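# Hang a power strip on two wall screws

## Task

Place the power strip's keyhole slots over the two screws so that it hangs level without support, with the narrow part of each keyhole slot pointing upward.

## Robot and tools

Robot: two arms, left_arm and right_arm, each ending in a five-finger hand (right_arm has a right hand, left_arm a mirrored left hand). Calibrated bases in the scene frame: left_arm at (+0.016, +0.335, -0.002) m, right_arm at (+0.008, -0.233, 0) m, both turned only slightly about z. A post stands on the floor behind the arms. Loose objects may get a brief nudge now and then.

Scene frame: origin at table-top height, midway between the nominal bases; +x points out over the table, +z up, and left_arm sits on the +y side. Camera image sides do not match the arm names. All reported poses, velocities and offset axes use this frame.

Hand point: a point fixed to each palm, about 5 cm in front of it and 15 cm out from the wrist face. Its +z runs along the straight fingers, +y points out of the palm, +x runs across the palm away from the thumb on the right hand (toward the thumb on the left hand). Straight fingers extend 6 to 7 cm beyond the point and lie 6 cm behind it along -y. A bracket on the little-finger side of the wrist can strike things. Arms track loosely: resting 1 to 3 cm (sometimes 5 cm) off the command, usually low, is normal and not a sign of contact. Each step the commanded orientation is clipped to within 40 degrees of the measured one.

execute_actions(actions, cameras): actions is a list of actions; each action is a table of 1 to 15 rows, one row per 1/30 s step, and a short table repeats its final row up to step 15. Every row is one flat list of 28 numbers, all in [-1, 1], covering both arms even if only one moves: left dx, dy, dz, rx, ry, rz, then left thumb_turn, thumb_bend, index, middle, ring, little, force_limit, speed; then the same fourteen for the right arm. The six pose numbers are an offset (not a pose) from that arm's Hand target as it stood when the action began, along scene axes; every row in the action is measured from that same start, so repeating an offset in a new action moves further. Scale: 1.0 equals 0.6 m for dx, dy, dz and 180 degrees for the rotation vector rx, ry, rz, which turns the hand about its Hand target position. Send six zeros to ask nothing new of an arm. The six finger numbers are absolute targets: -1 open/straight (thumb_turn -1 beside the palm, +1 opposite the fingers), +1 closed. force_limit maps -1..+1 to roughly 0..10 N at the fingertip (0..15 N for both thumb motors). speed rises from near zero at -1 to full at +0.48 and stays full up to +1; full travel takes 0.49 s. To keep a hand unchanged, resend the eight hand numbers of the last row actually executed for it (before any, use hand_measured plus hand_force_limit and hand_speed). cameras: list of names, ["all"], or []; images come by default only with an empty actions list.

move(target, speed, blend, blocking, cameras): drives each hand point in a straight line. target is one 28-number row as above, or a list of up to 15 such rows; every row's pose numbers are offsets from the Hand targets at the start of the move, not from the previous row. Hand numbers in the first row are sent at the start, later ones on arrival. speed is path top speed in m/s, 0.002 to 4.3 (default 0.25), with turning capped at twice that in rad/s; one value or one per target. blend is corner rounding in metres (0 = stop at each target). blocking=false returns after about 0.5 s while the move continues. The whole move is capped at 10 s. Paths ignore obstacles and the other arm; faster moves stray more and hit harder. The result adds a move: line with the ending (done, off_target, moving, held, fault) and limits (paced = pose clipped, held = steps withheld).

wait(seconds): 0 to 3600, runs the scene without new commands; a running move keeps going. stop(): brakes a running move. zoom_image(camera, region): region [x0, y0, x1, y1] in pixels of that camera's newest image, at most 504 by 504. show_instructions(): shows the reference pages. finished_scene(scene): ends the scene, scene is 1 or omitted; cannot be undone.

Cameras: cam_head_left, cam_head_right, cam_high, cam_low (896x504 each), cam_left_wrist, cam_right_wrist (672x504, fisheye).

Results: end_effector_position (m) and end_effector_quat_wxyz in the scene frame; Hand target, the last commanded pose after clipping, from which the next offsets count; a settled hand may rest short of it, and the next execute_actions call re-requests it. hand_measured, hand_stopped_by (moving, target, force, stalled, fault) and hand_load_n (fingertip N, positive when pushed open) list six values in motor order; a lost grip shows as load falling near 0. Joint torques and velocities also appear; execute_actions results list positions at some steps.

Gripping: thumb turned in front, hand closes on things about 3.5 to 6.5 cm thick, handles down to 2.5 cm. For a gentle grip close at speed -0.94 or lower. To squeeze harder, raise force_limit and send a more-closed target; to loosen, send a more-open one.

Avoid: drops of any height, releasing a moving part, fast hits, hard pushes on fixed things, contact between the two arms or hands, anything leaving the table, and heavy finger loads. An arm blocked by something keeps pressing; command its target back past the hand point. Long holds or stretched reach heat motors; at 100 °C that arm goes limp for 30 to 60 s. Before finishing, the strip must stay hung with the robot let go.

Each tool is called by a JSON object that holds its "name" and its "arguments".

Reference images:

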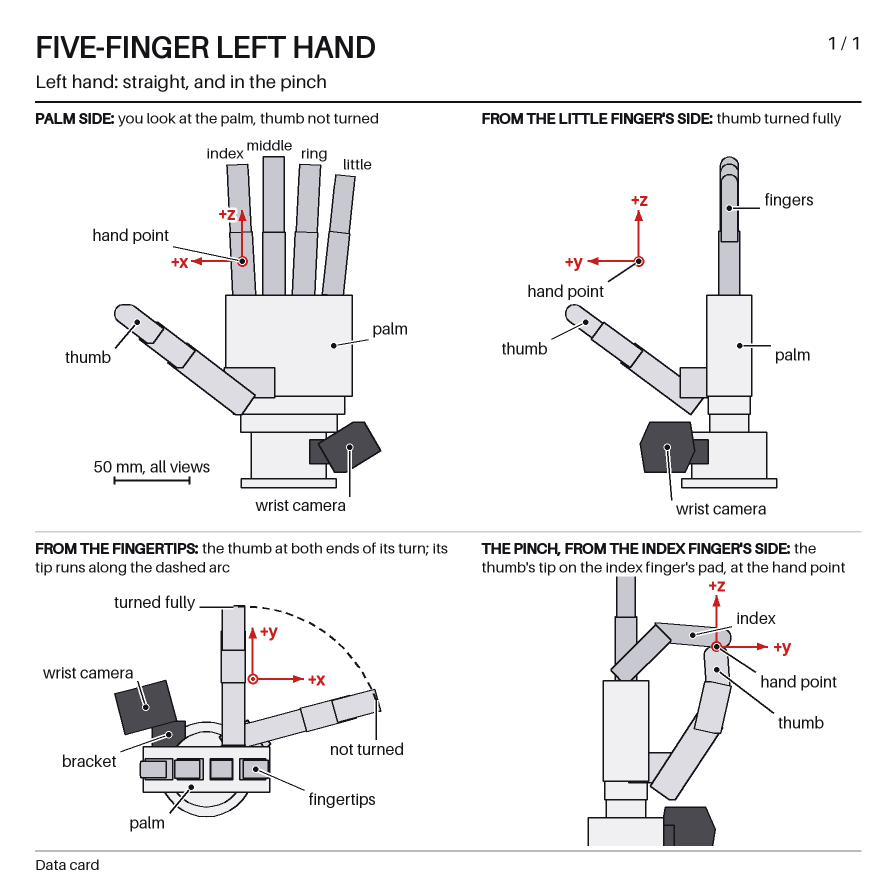

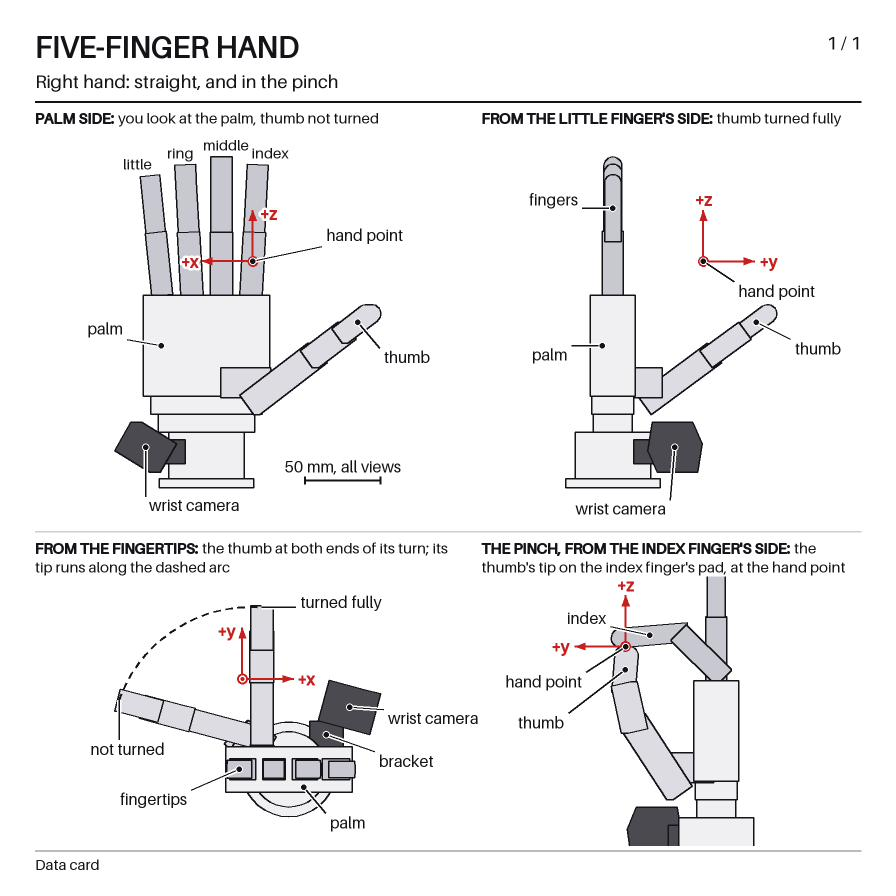

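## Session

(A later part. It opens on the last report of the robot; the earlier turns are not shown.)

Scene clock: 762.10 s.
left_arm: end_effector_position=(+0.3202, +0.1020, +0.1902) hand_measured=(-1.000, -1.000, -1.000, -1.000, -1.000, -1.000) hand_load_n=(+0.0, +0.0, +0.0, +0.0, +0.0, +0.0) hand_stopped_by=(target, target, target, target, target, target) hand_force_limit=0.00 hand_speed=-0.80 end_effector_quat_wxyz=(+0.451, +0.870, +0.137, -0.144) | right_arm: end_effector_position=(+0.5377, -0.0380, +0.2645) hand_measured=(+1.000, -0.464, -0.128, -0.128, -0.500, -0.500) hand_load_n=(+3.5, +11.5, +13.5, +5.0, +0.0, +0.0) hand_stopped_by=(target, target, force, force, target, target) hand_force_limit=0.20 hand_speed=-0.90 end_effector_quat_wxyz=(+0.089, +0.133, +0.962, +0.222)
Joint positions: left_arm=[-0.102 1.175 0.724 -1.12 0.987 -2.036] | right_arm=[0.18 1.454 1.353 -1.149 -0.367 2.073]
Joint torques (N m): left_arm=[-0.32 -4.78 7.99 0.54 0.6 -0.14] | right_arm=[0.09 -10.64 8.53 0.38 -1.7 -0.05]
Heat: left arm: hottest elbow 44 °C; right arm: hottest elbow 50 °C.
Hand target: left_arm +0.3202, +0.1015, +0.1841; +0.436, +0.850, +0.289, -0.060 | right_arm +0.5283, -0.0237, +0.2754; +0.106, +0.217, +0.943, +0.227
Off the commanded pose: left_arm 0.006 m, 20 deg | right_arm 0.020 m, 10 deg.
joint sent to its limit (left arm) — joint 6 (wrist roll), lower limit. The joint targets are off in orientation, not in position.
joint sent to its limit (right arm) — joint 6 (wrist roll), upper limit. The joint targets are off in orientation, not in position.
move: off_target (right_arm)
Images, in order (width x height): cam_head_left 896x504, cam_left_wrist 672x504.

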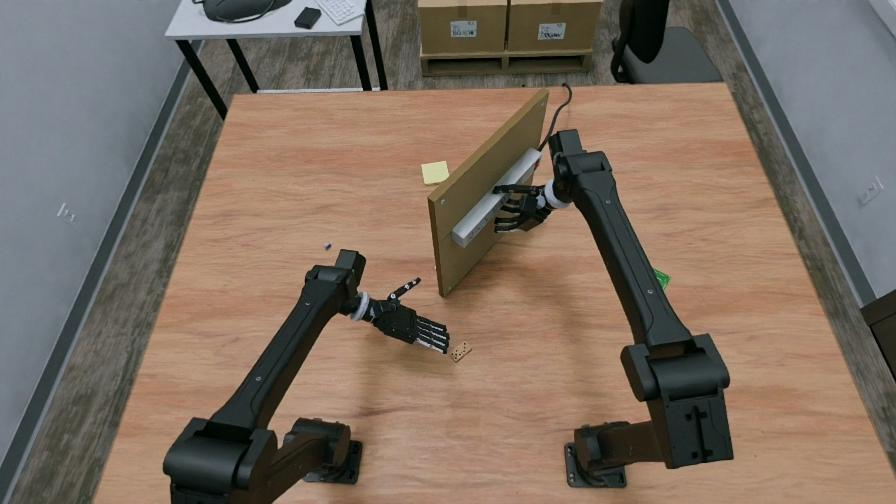

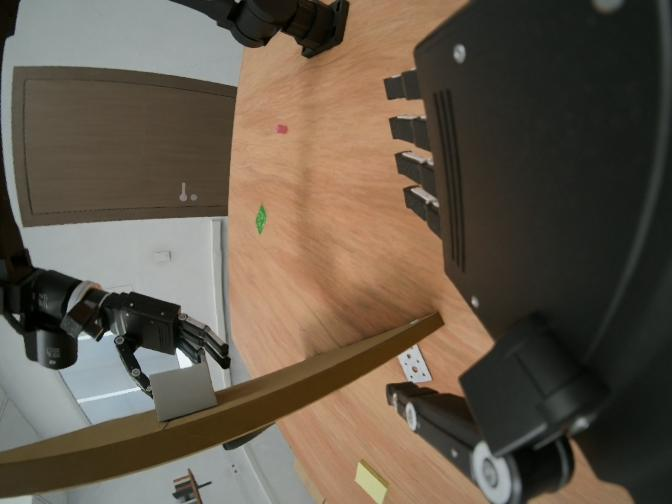

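{"name": "move", "arguments": {"target": [[0,0,0,0,0,0,-1,-1,-1,-1,-1,-1,0,-0.8,0,0,-0.0167,0,0,0,1,-0.46,0.05,0.1,-0.5,-0.5,0.2,-0.9]], "speed": 0.03, "cameras": ["cam_left_wrist","cam_head_left"]}}

{"name": "zoom_image", "arguments": {"camera": "cam_left_wrist", "region": [140, 365, 220, 425]}}

{"name": "zoom_image", "arguments": {"camera": "cam_head_left", "region": [515, 135, 550, 170]}}

Scene clock: 766.00 s.
left_arm: end_effector_position=(+0.3202, +0.1020, +0.1902) hand_measured=(-1.000, -1.000, -1.000, -1.000, -1.000, -1.000) hand_load_n=(+0.0, +0.0, +0.0, +0.0, +0.0, +0.0) hand_stopped_by=(target, target, target, target, target, target) hand_force_limit=0.00 hand_speed=-0.80 end_effector_quat_wxyz=(+0.451, +0.870, +0.137, -0.144) | right_arm: end_effector_position=(+0.5374, -0.0381, +0.2627) hand_measured=(+1.000, -0.464, -0.128, -0.128, -0.500, -0.500) hand_load_n=(+4.5, +12.0, +14.0, +4.0, +0.0, +0.0) hand_stopped_by=(target, target, force, force, target, target) hand_force_limit=0.20 hand_speed=-0.90 end_effector_quat_wxyz=(+0.089, +0.133, +0.962, +0.223)
Joint positions: left_arm=[-0.102 1.175 0.724 -1.12 0.987 -2.036] | right_arm=[0.179 1.454 1.348 -1.144 -0.37 2.073]
Joint torques (N m): left_arm=[-0.44 -4.78 8.08 0.5 0.61 -0.13] | right_arm=[0.15 -10.34 7.38 1.11 -1.57 -0.04]
Heat: left arm: hottest elbow 44 °C; right arm: hottest elbow 50 °C.
Hand target: left_arm +0.3202, +0.1015, +0.1841; +0.436, +0.850, +0.289, -0.060 | right_arm +0.5283, -0.0237, +0.2653; +0.106, +0.217, +0.943, +0.227
Off the commanded pose: left_arm 0.006 m, 20 deg | right_arm 0.017 m, 10 deg.
joint sent to its limit (left arm) — joint 6 (wrist roll), lower limit. The joint targets are off in orientation, not in position.
joint sent to its limit (right arm) — joint 6 (wrist roll), upper limit. The joint targets are off in orientation, not in position.
move: off_target (right_arm)
Images, in order (width x height): cam_head_left 896x504, cam_left_wrist 672x504.

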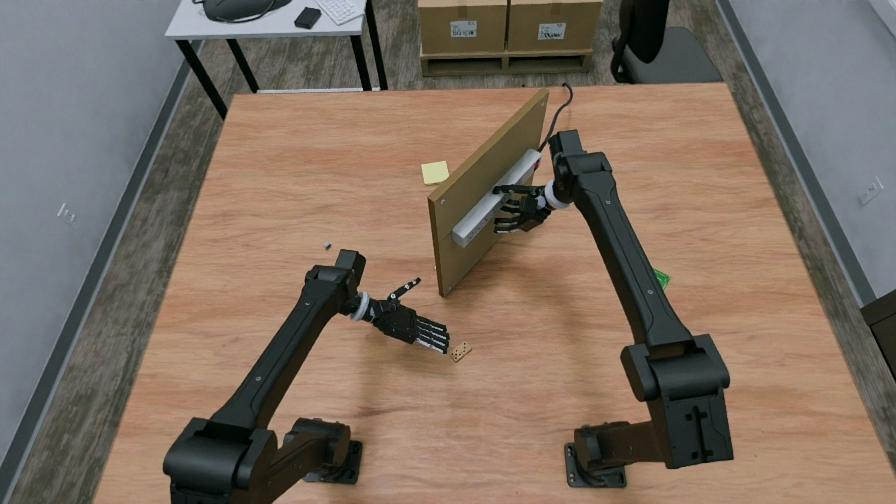

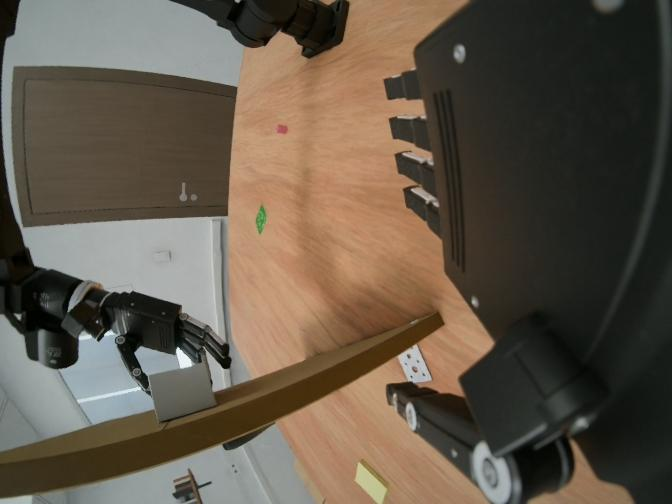

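Scaled by 6.300 from the camera's image (finer frame: 960x720).

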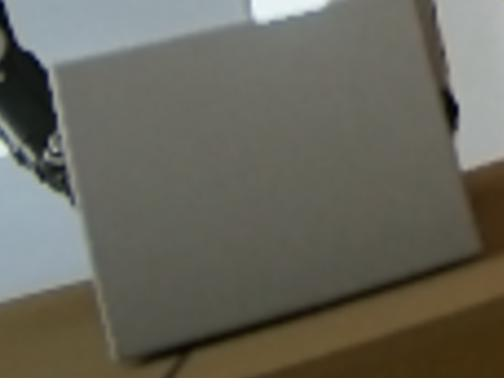

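Scaled by 14.400 from the camera's image (finer frame: 1280x720).

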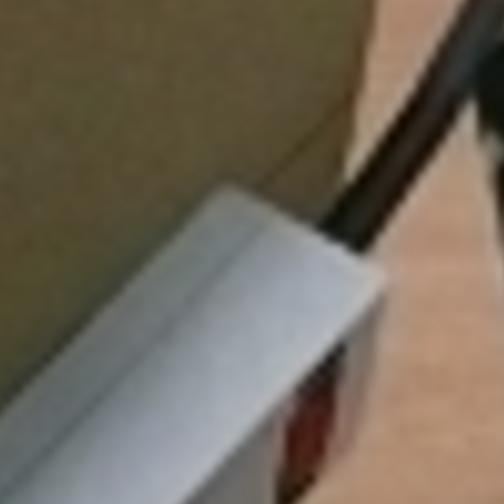

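{"name": "move", "arguments": {"target": [[0,0,0,0,0,0,-1,-1,-1,-1,-1,-1,0,-0.8,0.001,0.0013,-0.0083,0.0018,0.0021,0,1,-0.46,0.05,0.1,-0.5,-0.5,0.2,-0.9]], "speed": 0.03, "cameras": ["cam_left_wrist","cam_head_left"]}}

{"name": "zoom_image", "arguments": {"camera": "cam_left_wrist", "region": [140, 365, 220, 425]}}

{"name": "zoom_image", "arguments": {"camera": "cam_head_left", "region": [515, 135, 550, 170]}}

Scene clock: 771.13 s.
left_arm: end_effector_position=(+0.3202, +0.1020, +0.1902) hand_measured=(-1.000, -1.000, -1.000, -1.000, -1.000, -1.000) hand_load_n=(+0.0, +0.0, +0.0, +0.0, +0.0, +0.0) hand_stopped_by=(target, target, target, target, target, target) hand_force_limit=0.00 hand_speed=-0.80 end_effector_quat_wxyz=(+0.451, +0.870, +0.137, -0.144) | right_arm: end_effector_position=(+0.5374, -0.0380, +0.2620) hand_measured=(+1.000, -0.464, -0.128, -0.128, -0.500, -0.500) hand_load_n=(+4.5, +12.5, +14.0, +4.0, +0.0, +0.0) hand_stopped_by=(target, target, force, force, target, target) hand_force_limit=0.20 hand_speed=-0.90 end_effector_quat_wxyz=(+0.088, +0.134, +0.961, +0.226)
Joint positions: left_arm=[-0.102 1.175 0.724 -1.12 0.987 -2.036] | right_arm=[0.177 1.454 1.344 -1.139 -0.377 2.073]
Joint torques (N m): left_arm=[-0.21 -4.95 8.06 0.53 0.59 -0.12] | right_arm=[0.21 -9.82 7.27 1.16 -1.55 -0.05]
Heat: left arm: hottest elbow 44 °C; right arm: hottest elbow 49 °C.
Hand target: left_arm +0.3202, +0.1015, +0.1841; +0.436, +0.850, +0.289, -0.060 | right_arm +0.5289, -0.0229, +0.2603; +0.102, +0.218, +0.943, +0.229
Off the commanded pose: left_arm 0.006 m, 20 deg | right_arm 0.017 m, 10 deg.
joint sent to its limit (left arm) — joint 6 (wrist roll), lower limit. The joint targets are off in orientation, not in position.
joint sent to its limit (right arm) — joint 6 (wrist roll), upper limit. The joint targets are off in orientation, not in position.
move: off_target (right_arm)
Images, in order (width x height): cam_head_left 896x504, cam_left_wrist 672x504.

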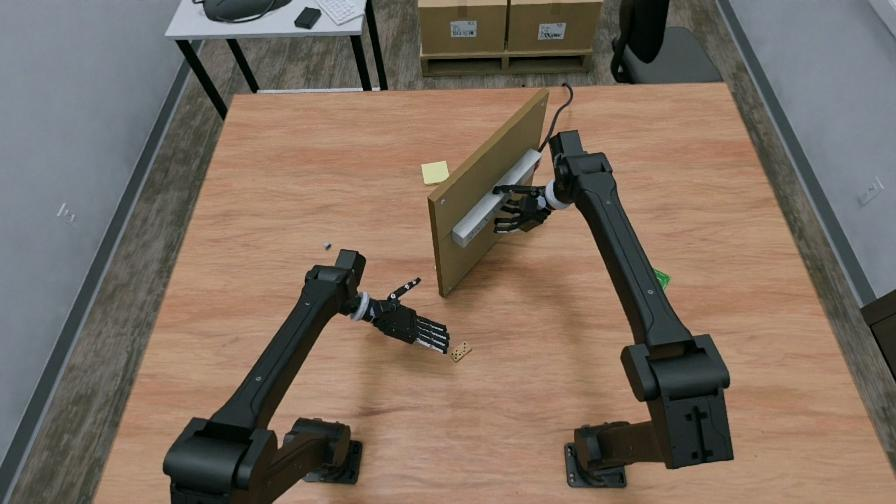

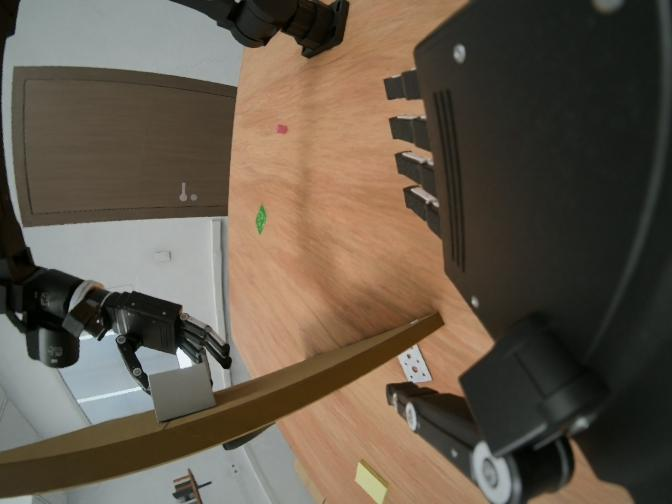

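Scaled by 6.300 from the camera's image (finer frame: 960x720).

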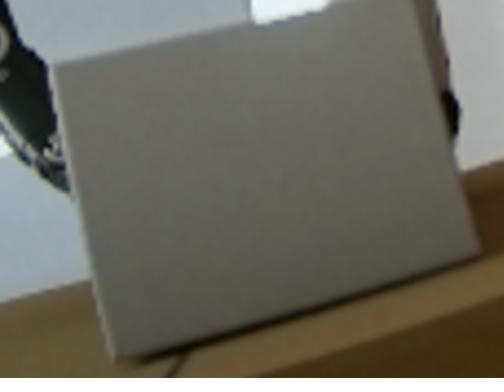

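Scaled by 14.400 from the camera's image (finer frame: 1280x720).

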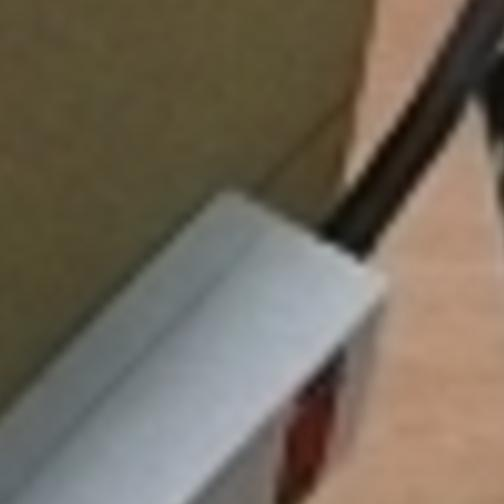

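{"name": "move", "arguments": {"target": [[0,0,0,0,0,0,-1,-1,-1,-1,-1,-1,0,-0.8,0.0154,-0.0127,0,0,0,0,1,-0.46,0.05,0.1,-0.5,-0.5,0.2,-0.9],[0,0,0,0,0,0,-1,-1,-1,-1,-1,-1,0,-0.8,0.0154,-0.0127,-0.0067,0,0,0,1,-0.46,0.05,0.1,-0.5,-0.5,0.2,-0.9]], "speed": 0.03, "cameras": ["cam_left_wrist","cam_head_left"]}}

{"name": "zoom_image", "arguments": {"camera": "cam_left_wrist", "region": [140, 365, 220, 425]}}

{"name": "zoom_image", "arguments": {"camera": "cam_head_left", "region": [445, 215, 475, 250]}}

{"name": "zoom_image", "arguments": {"camera": "cam_head_left", "region": [515, 135, 550, 170]}}

Scene clock: 781.20 s.
left_arm: end_effector_position=(+0.3202, +0.1020, +0.1902) hand_measured=(-1.000, -1.000, -1.000, -1.000, -1.000, -1.000) hand_load_n=(+0.0, +0.0, +0.0, +0.0, +0.0, +0.0) hand_stopped_by=(target, target, target, target, target, target) hand_force_limit=0.00 hand_speed=-0.80 end_effector_quat_wxyz=(+0.451, +0.870, +0.137, -0.144) | right_arm: end_effector_position=(+0.5382, -0.0389, +0.2613) hand_measured=(+1.000, -0.464, -0.128, -0.128, -0.500, -0.500) hand_load_n=(+3.5, +12.5, +13.0, +4.0, +0.0, +0.0) hand_stopped_by=(target, target, force, force, target, target) hand_force_limit=0.20 hand_speed=-0.90 end_effector_quat_wxyz=(+0.086, +0.135, +0.960, +0.229)
Joint positions: left_arm=[-0.102 1.175 0.724 -1.12 0.987 -2.036] | right_arm=[0.173 1.457 1.344 -1.139 -0.386 2.073]
Joint torques (N m): left_arm=[-0.62 -5.07 8.09 0.53 0.61 -0.14] | right_arm=[-0.5 -8.64 7.83 1.54 -1.17 -0.04]
Heat: left arm: hottest elbow 44 °C; right arm: hottest elbow 48 °C.
Hand target: left_arm +0.3202, +0.1015, +0.1841; +0.436, +0.850, +0.289, -0.060 | right_arm +0.5381, -0.0305, +0.2562; +0.102, +0.218, +0.943, +0.229
Off the commanded pose: left_arm 0.006 m, 20 deg | right_arm 0.010 m, 10 deg.
joint sent to its limit (left arm) — joint 6 (wrist roll), lower limit. The joint targets are off in orientation, not in position.
joint sent to its limit (right arm) — joint 6 (wrist roll), upper limit. The joint targets are off in orientation, not in position.
move: off_target (right_arm)
Images, in order (width x height): cam_head_left 896x504, cam_left_wrist 672x504.

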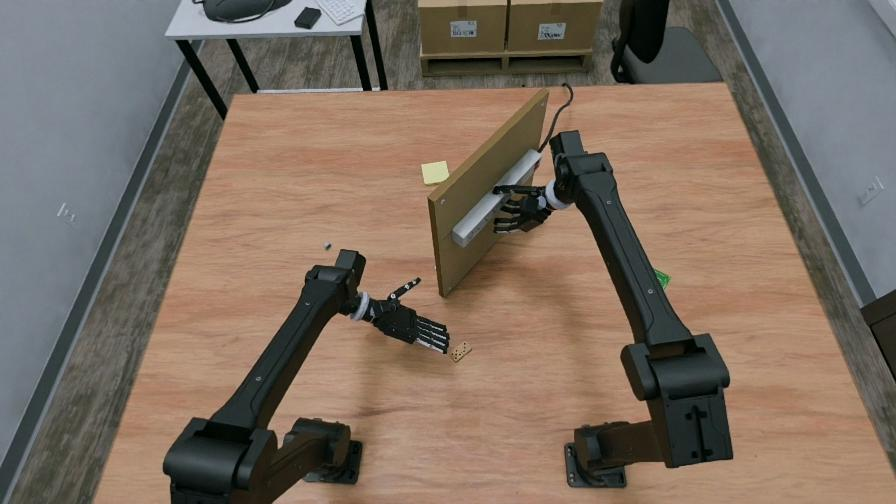

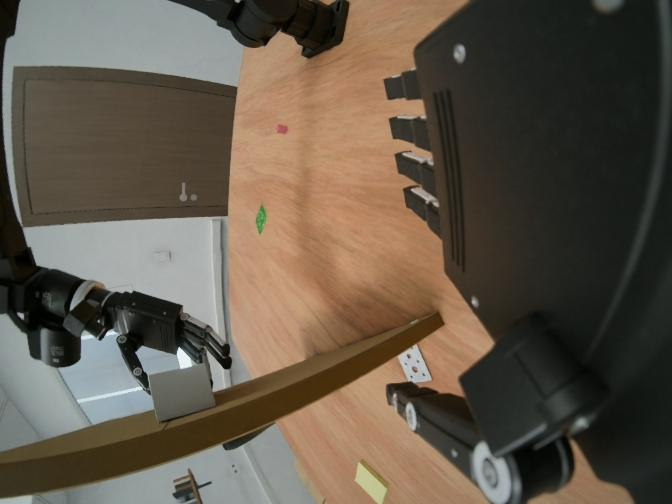

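Scaled by 6.300 from the camera's image (finer frame: 960x720).

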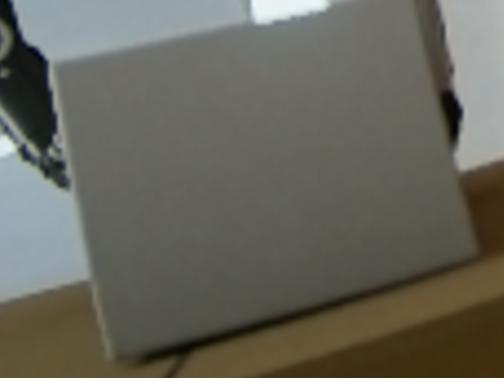

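Scaled by 14.400 from the camera's image (finer frame: 1280x720).

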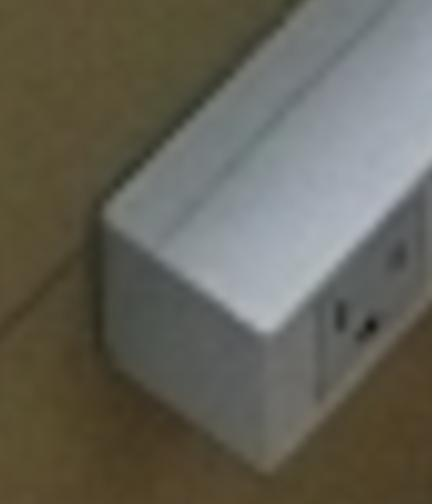

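Scaled by 14.400 from the camera's image (finer frame: 1280x720).

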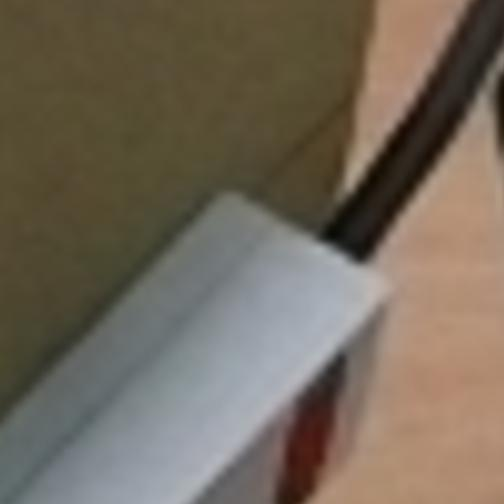

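{"name": "execute_actions", "arguments": {"actions": [], "cameras": ["cam_right_wrist","cam_head_right","cam_high","cam_head_left"]}}

{"name": "zoom_image", "arguments": {"camera": "cam_right_wrist", "region": [400, 0, 672, 204]}}

{"name": "zoom_image", "arguments": {"camera": "cam_head_right", "region": [445, 140, 565, 250]}}

{"name": "zoom_image", "arguments": {"camera": "cam_head_left", "region": [490, 140, 550, 190]}}

Scene clock: 783.60 s.
left_arm: end_effector_position=(+0.3202, +0.1020, +0.1902) hand_measured=(-1.000, -1.000, -1.000, -1.000, -1.000, -1.000) hand_load_n=(+0.0, +0.0, +0.0, +0.0, +0.0, +0.0) hand_stopped_by=(target, target, target, target, target, target) hand_force_limit=0.00 hand_speed=-0.80 end_effector_quat_wxyz=(+0.451, +0.870, +0.137, -0.144) | right_arm: end_effector_position=(+0.5382, -0.0389, +0.2613) hand_measured=(+1.000, -0.464, -0.128, -0.128, -0.500, -0.500) hand_load_n=(+3.5, +12.5, +13.5, +4.5, +0.0, +0.0) hand_stopped_by=(target, target, force, force, target, target) hand_force_limit=0.20 hand_speed=-0.90 end_effector_quat_wxyz=(+0.086, +0.135, +0.960, +0.229)
Joint positions: left_arm=[-0.102 1.175 0.724 -1.12 0.987 -2.036] | right_arm=[0.173 1.457 1.344 -1.139 -0.386 2.073]
Joint velocities: within noise
Joint torques (N m): left_arm=[-0.38 -4.89 8.06 0.5 0.61 -0.14] | right_arm=[-0.44 -8.82 7.8 1.57 -1.19 -0.04]
Heat: left arm: hottest elbow 44 °C; right arm: hottest elbow 48 °C.
Hand target: left_arm +0.3202, +0.1015, +0.1841; +0.436, +0.850, +0.289, -0.060 | right_arm +0.5381, -0.0305, +0.2562; +0.102, +0.218, +0.943, +0.229
Off the commanded pose: left_arm 0.006 m, 20 deg | right_arm 0.010 m, 10 deg.
Images, in order (width x height): cam_head_left 896x504, cam_head_right 896x504, cam_high 896x504, cam_right_wrist 672x504.

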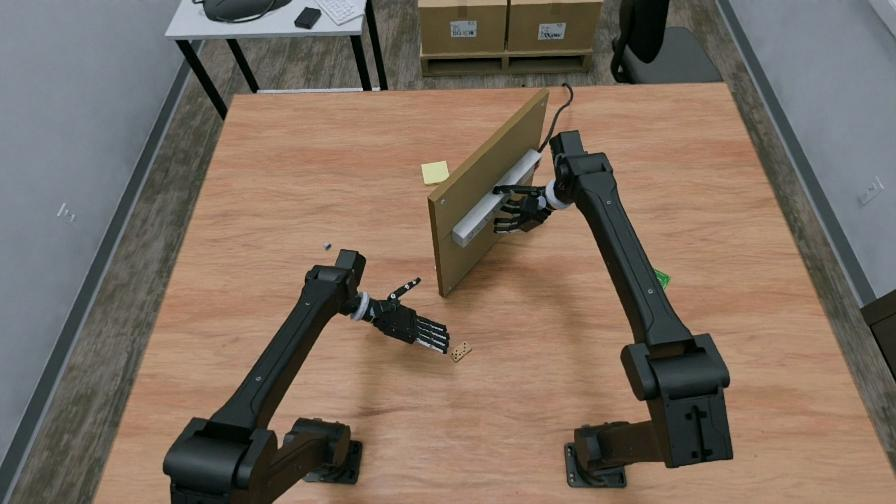

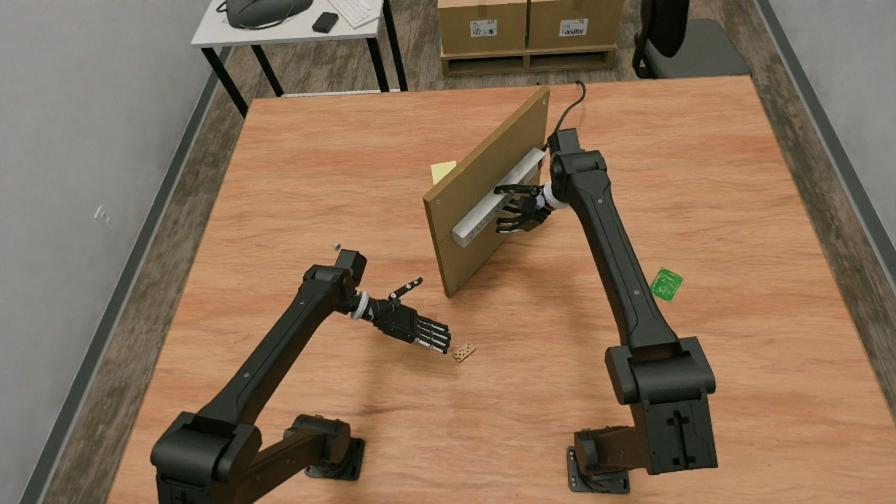

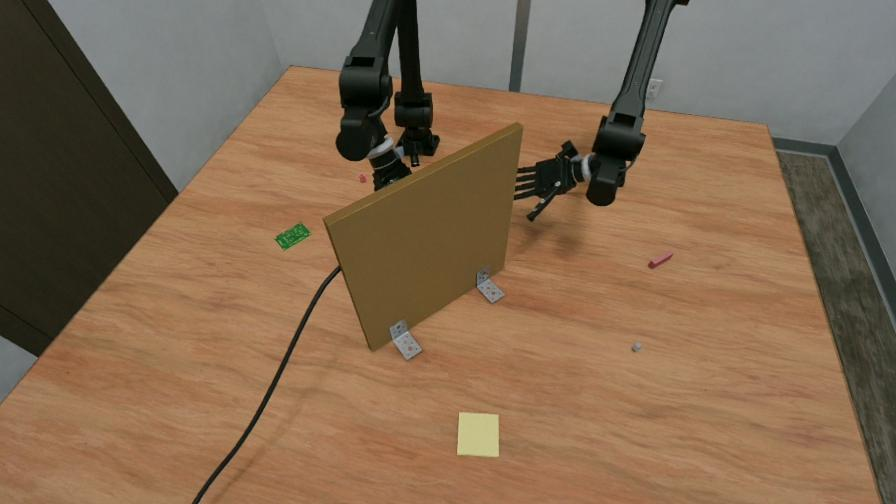

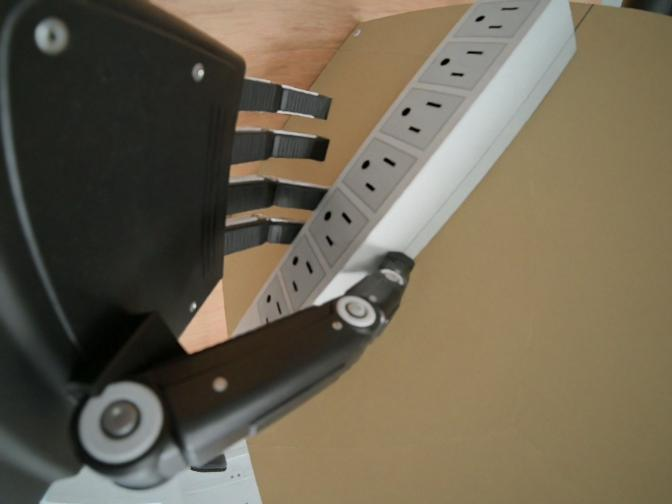

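Scaled by 1.853 from the camera's image (finer frame: 960x720).

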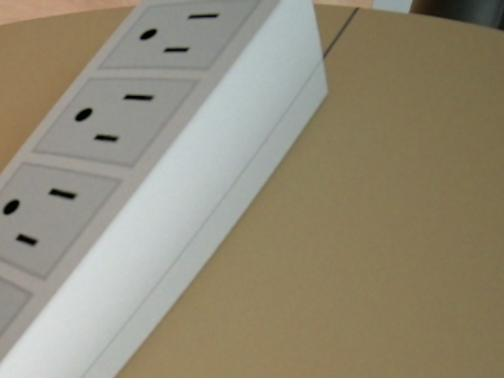

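Scaled by 4.200 from the camera's image (finer frame: 1280x720).

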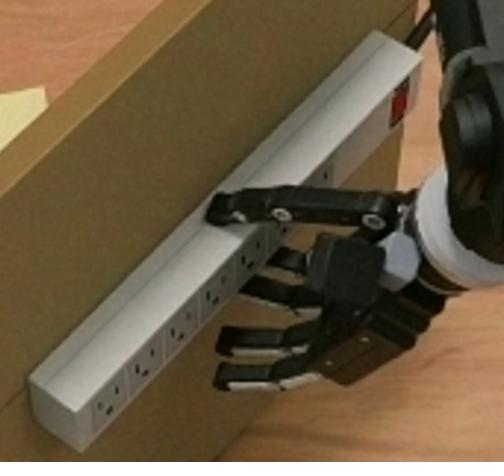

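Scaled by 8.400 from the camera's image (finer frame: 1280x720).

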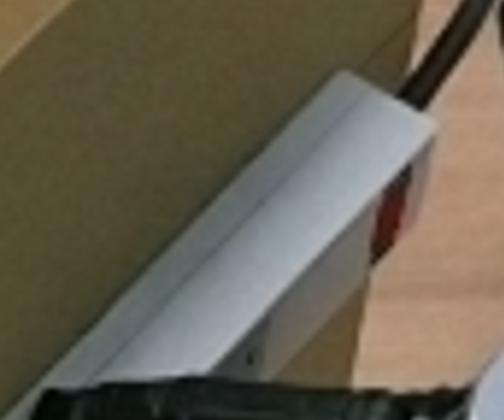

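{"name": "move", "arguments": {"target": [[0,0,0,0,0,0,-1,-1,-1,-1,-1,-1,0,-0.8,-0.0085,-0.0103,0,0,0,0,1,-0.46,0.05,0.1,-0.5,-0.5,0.2,-0.9]], "speed": 0.02, "cameras": ["cam_left_wrist","cam_head_left"]}}

{"name": "zoom_image", "arguments": {"camera": "cam_left_wrist", "region": [140, 365, 220, 425]}}

{"name": "zoom_image", "arguments": {"camera": "cam_head_left", "region": [445, 215, 475, 250]}}

{"name": "zoom_image", "arguments": {"camera": "cam_head_left", "region": [515, 135, 550, 170]}}

Scene clock: 790.47 s.
left_arm: end_effector_position=(+0.3202, +0.1020, +0.1902) hand_measured=(-1.000, -1.000, -1.000, -1.000, -1.000, -1.000) hand_load_n=(+0.0, +0.0, +0.0, +0.0, +0.0, +0.0) hand_stopped_by=(target, target, target, target, target, target) hand_force_limit=0.00 hand_speed=-0.80 end_effector_quat_wxyz=(+0.451, +0.870, +0.137, -0.144) | right_arm: end_effector_position=(+0.5377, -0.0399, +0.2576) hand_measured=(+1.000, -0.464, -0.128, -0.128, -0.500, -0.500) hand_load_n=(+4.0, +12.5, +13.0, +4.0, +0.0, +0.0) hand_stopped_by=(target, target, force, force, target, target) hand_force_limit=0.20 hand_speed=-0.90 end_effector_quat_wxyz=(+0.085, +0.136, +0.960, +0.231)
Joint positions: left_arm=[-0.102 1.175 0.724 -1.12 0.987 -2.036] | right_arm=[0.17 1.457 1.333 -1.13 -0.391 2.073]
Joint torques (N m): left_arm=[-0.09 -5.07 7.98 0.64 0.59 -0.14] | right_arm=[-0.85 -9.99 7.28 1.16 -1 -0.05]
Heat: left arm: hottest elbow 44 °C; right arm: hottest elbow 47 °C.
Hand target: left_arm +0.3202, +0.1015, +0.1841; +0.436, +0.850, +0.289, -0.060 | right_arm +0.5329, -0.0366, +0.2561; +0.102, +0.218, +0.943, +0.229
Off the commanded pose: left_arm 0.006 m, 20 deg | right_arm 0.006 m, 10 deg.
joint sent to its limit (left arm) — joint 6 (wrist roll), lower limit. The joint targets are off in orientation, not in position.
joint sent to its limit (right arm) — joint 6 (wrist roll), upper limit. The joint targets are off in orientation, not in position.
move: off_target (right_arm)
Images, in order (width x height): cam_head_left 896x504, cam_left_wrist 672x504.

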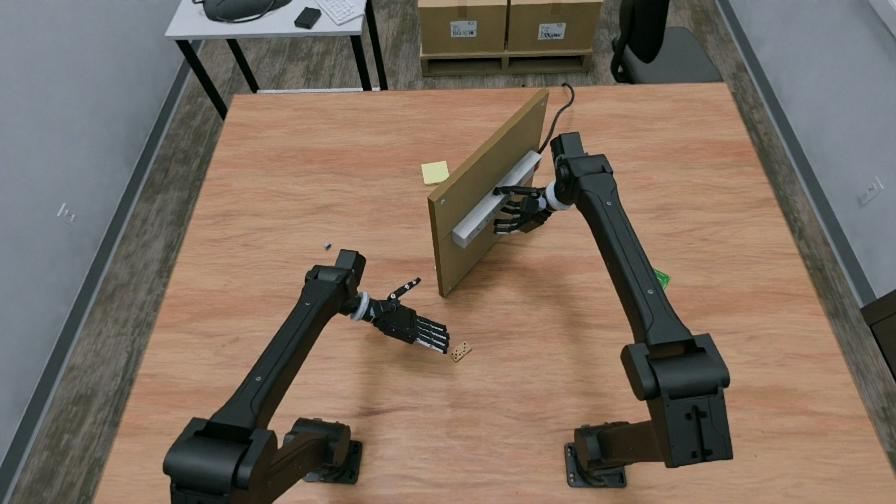

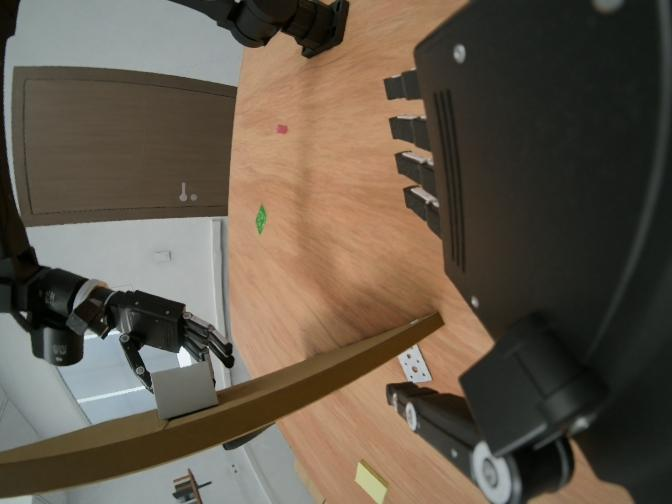

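Scaled by 6.300 from the camera's image (finer frame: 960x720).

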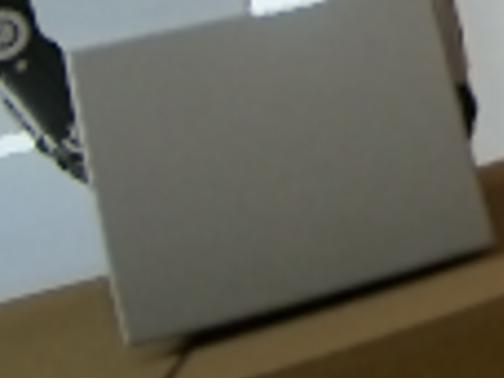

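Scaled by 14.400 from the camera's image (finer frame: 1280x720).

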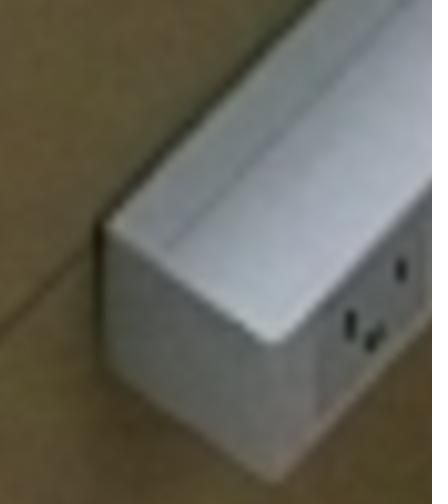

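Scaled by 14.400 from the camera's image (finer frame: 1280x720).

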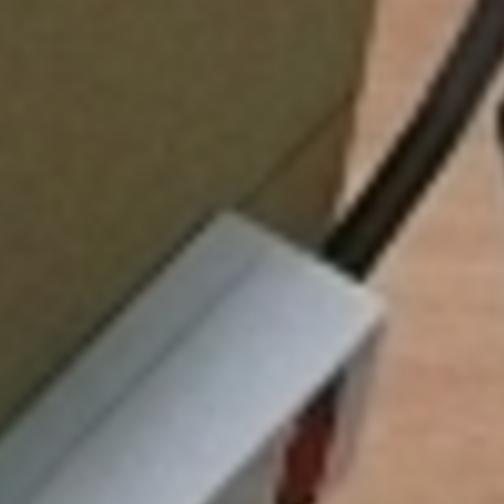

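{"name": "move", "arguments": {"target": [[0,0,0,0,0,0,-1,-1,-1,-1,-1,-1,0,-0.8,0,0,-0.0083,0,0,0,1,-0.46,0.05,0.1,-0.5,-0.5,0.2,-0.9]], "speed": 0.02, "cameras": ["cam_left_wrist","cam_head_left"]}}

{"name": "zoom_image", "arguments": {"camera": "cam_left_wrist", "region": [140, 365, 220, 425]}}

{"name": "zoom_image", "arguments": {"camera": "cam_head_left", "region": [445, 215, 475, 250]}}

{"name": "zoom_image", "arguments": {"camera": "cam_head_left", "region": [515, 135, 550, 170]}}

Scene clock: 796.27 s.
left_arm: end_effector_position=(+0.3202, +0.1020, +0.1902) hand_measured=(-1.000, -1.000, -1.000, -1.000, -1.000, -1.000) hand_load_n=(+0.0, +0.0, +0.0, +0.0, +0.0, +0.0) hand_stopped_by=(target, target, target, target, target, target) hand_force_limit=0.00 hand_speed=-0.80 end_effector_quat_wxyz=(+0.451, +0.870, +0.137, -0.144) | right_arm: end_effector_position=(+0.5376, -0.0400, +0.2539) hand_measured=(+1.000, -0.464, -0.128, -0.128, -0.500, -0.500) hand_load_n=(+4.0, +13.0, +13.0, +4.0, +0.0, +0.0) hand_stopped_by=(target, target, force, force, target, target) hand_force_limit=0.20 hand_speed=-0.90 end_effector_quat_wxyz=(+0.086, +0.136, +0.959, +0.232)
Joint positions: left_arm=[-0.102 1.175 0.724 -1.12 0.987 -2.036] | right_arm=[0.169 1.457 1.323 -1.117 -0.391 2.073]
Joint torques (N m): left_arm=[-0.32 -5.07 8.05 0.61 0.6 -0.15] | right_arm=[-1.03 -9.88 7.17 1.2 -0.94 -0.04]
Heat: left arm: hottest elbow 44 °C; right arm: hottest elbow 47 °C.
Hand target: left_arm +0.3202, +0.1015, +0.1841; +0.436, +0.850, +0.289, -0.060 | right_arm +0.5330, -0.0366, +0.2511; +0.102, +0.218, +0.943, +0.229
Off the commanded pose: left_arm 0.006 m, 20 deg | right_arm 0.006 m, 10 deg.
joint sent to its limit (left arm) — joint 6 (wrist roll), lower limit. The joint targets are off in orientation, not in position.
joint sent to its limit (right arm) — joint 6 (wrist roll), upper limit. The joint targets are off in orientation, not in position.
move: off_target (right_arm)
Images, in order (width x height): cam_head_left 896x504, cam_left_wrist 672x504.

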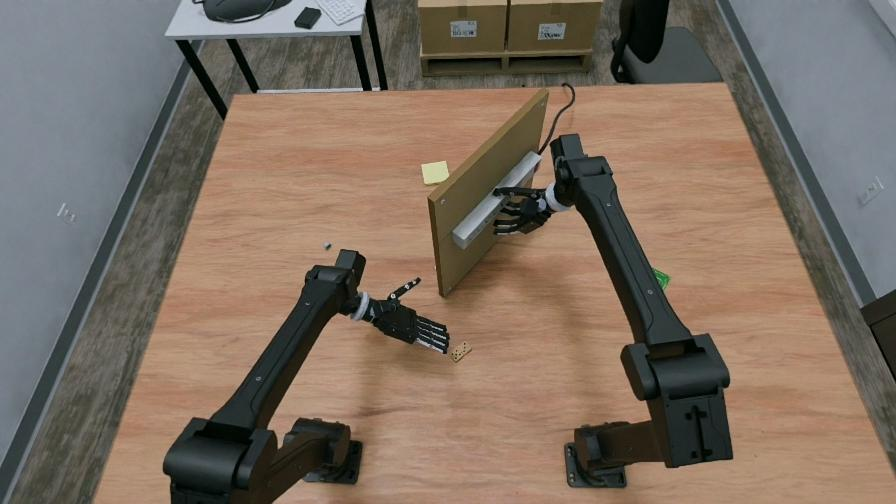

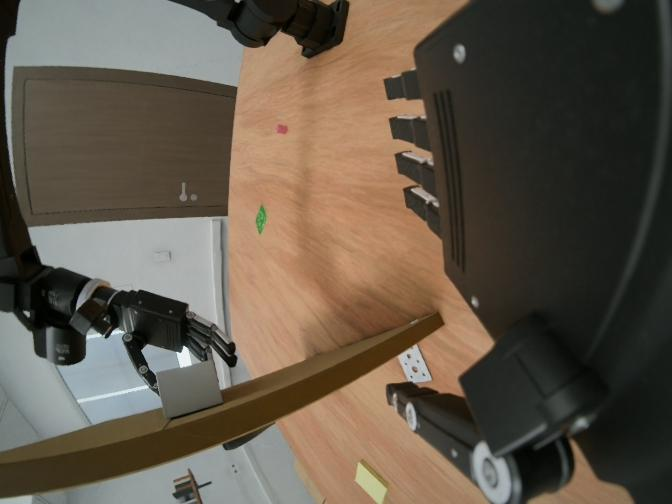

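Scaled by 6.300 from the camera's image (finer frame: 960x720).

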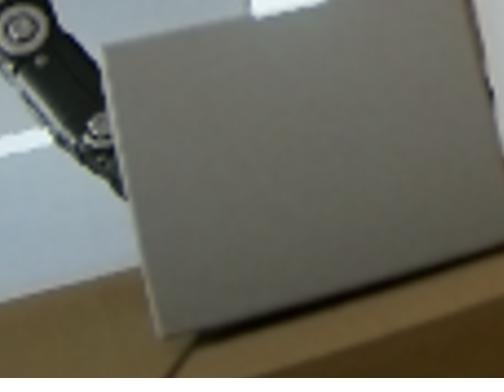

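Scaled by 14.400 from the camera's image (finer frame: 1280x720).

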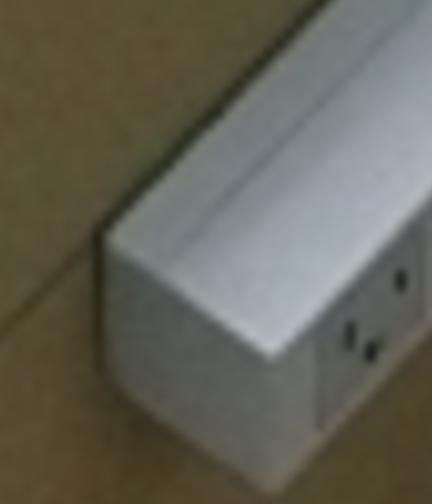

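Scaled by 14.400 from the camera's image (finer frame: 1280x720).

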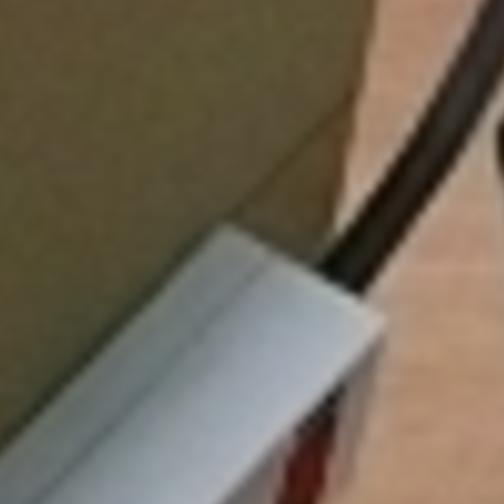

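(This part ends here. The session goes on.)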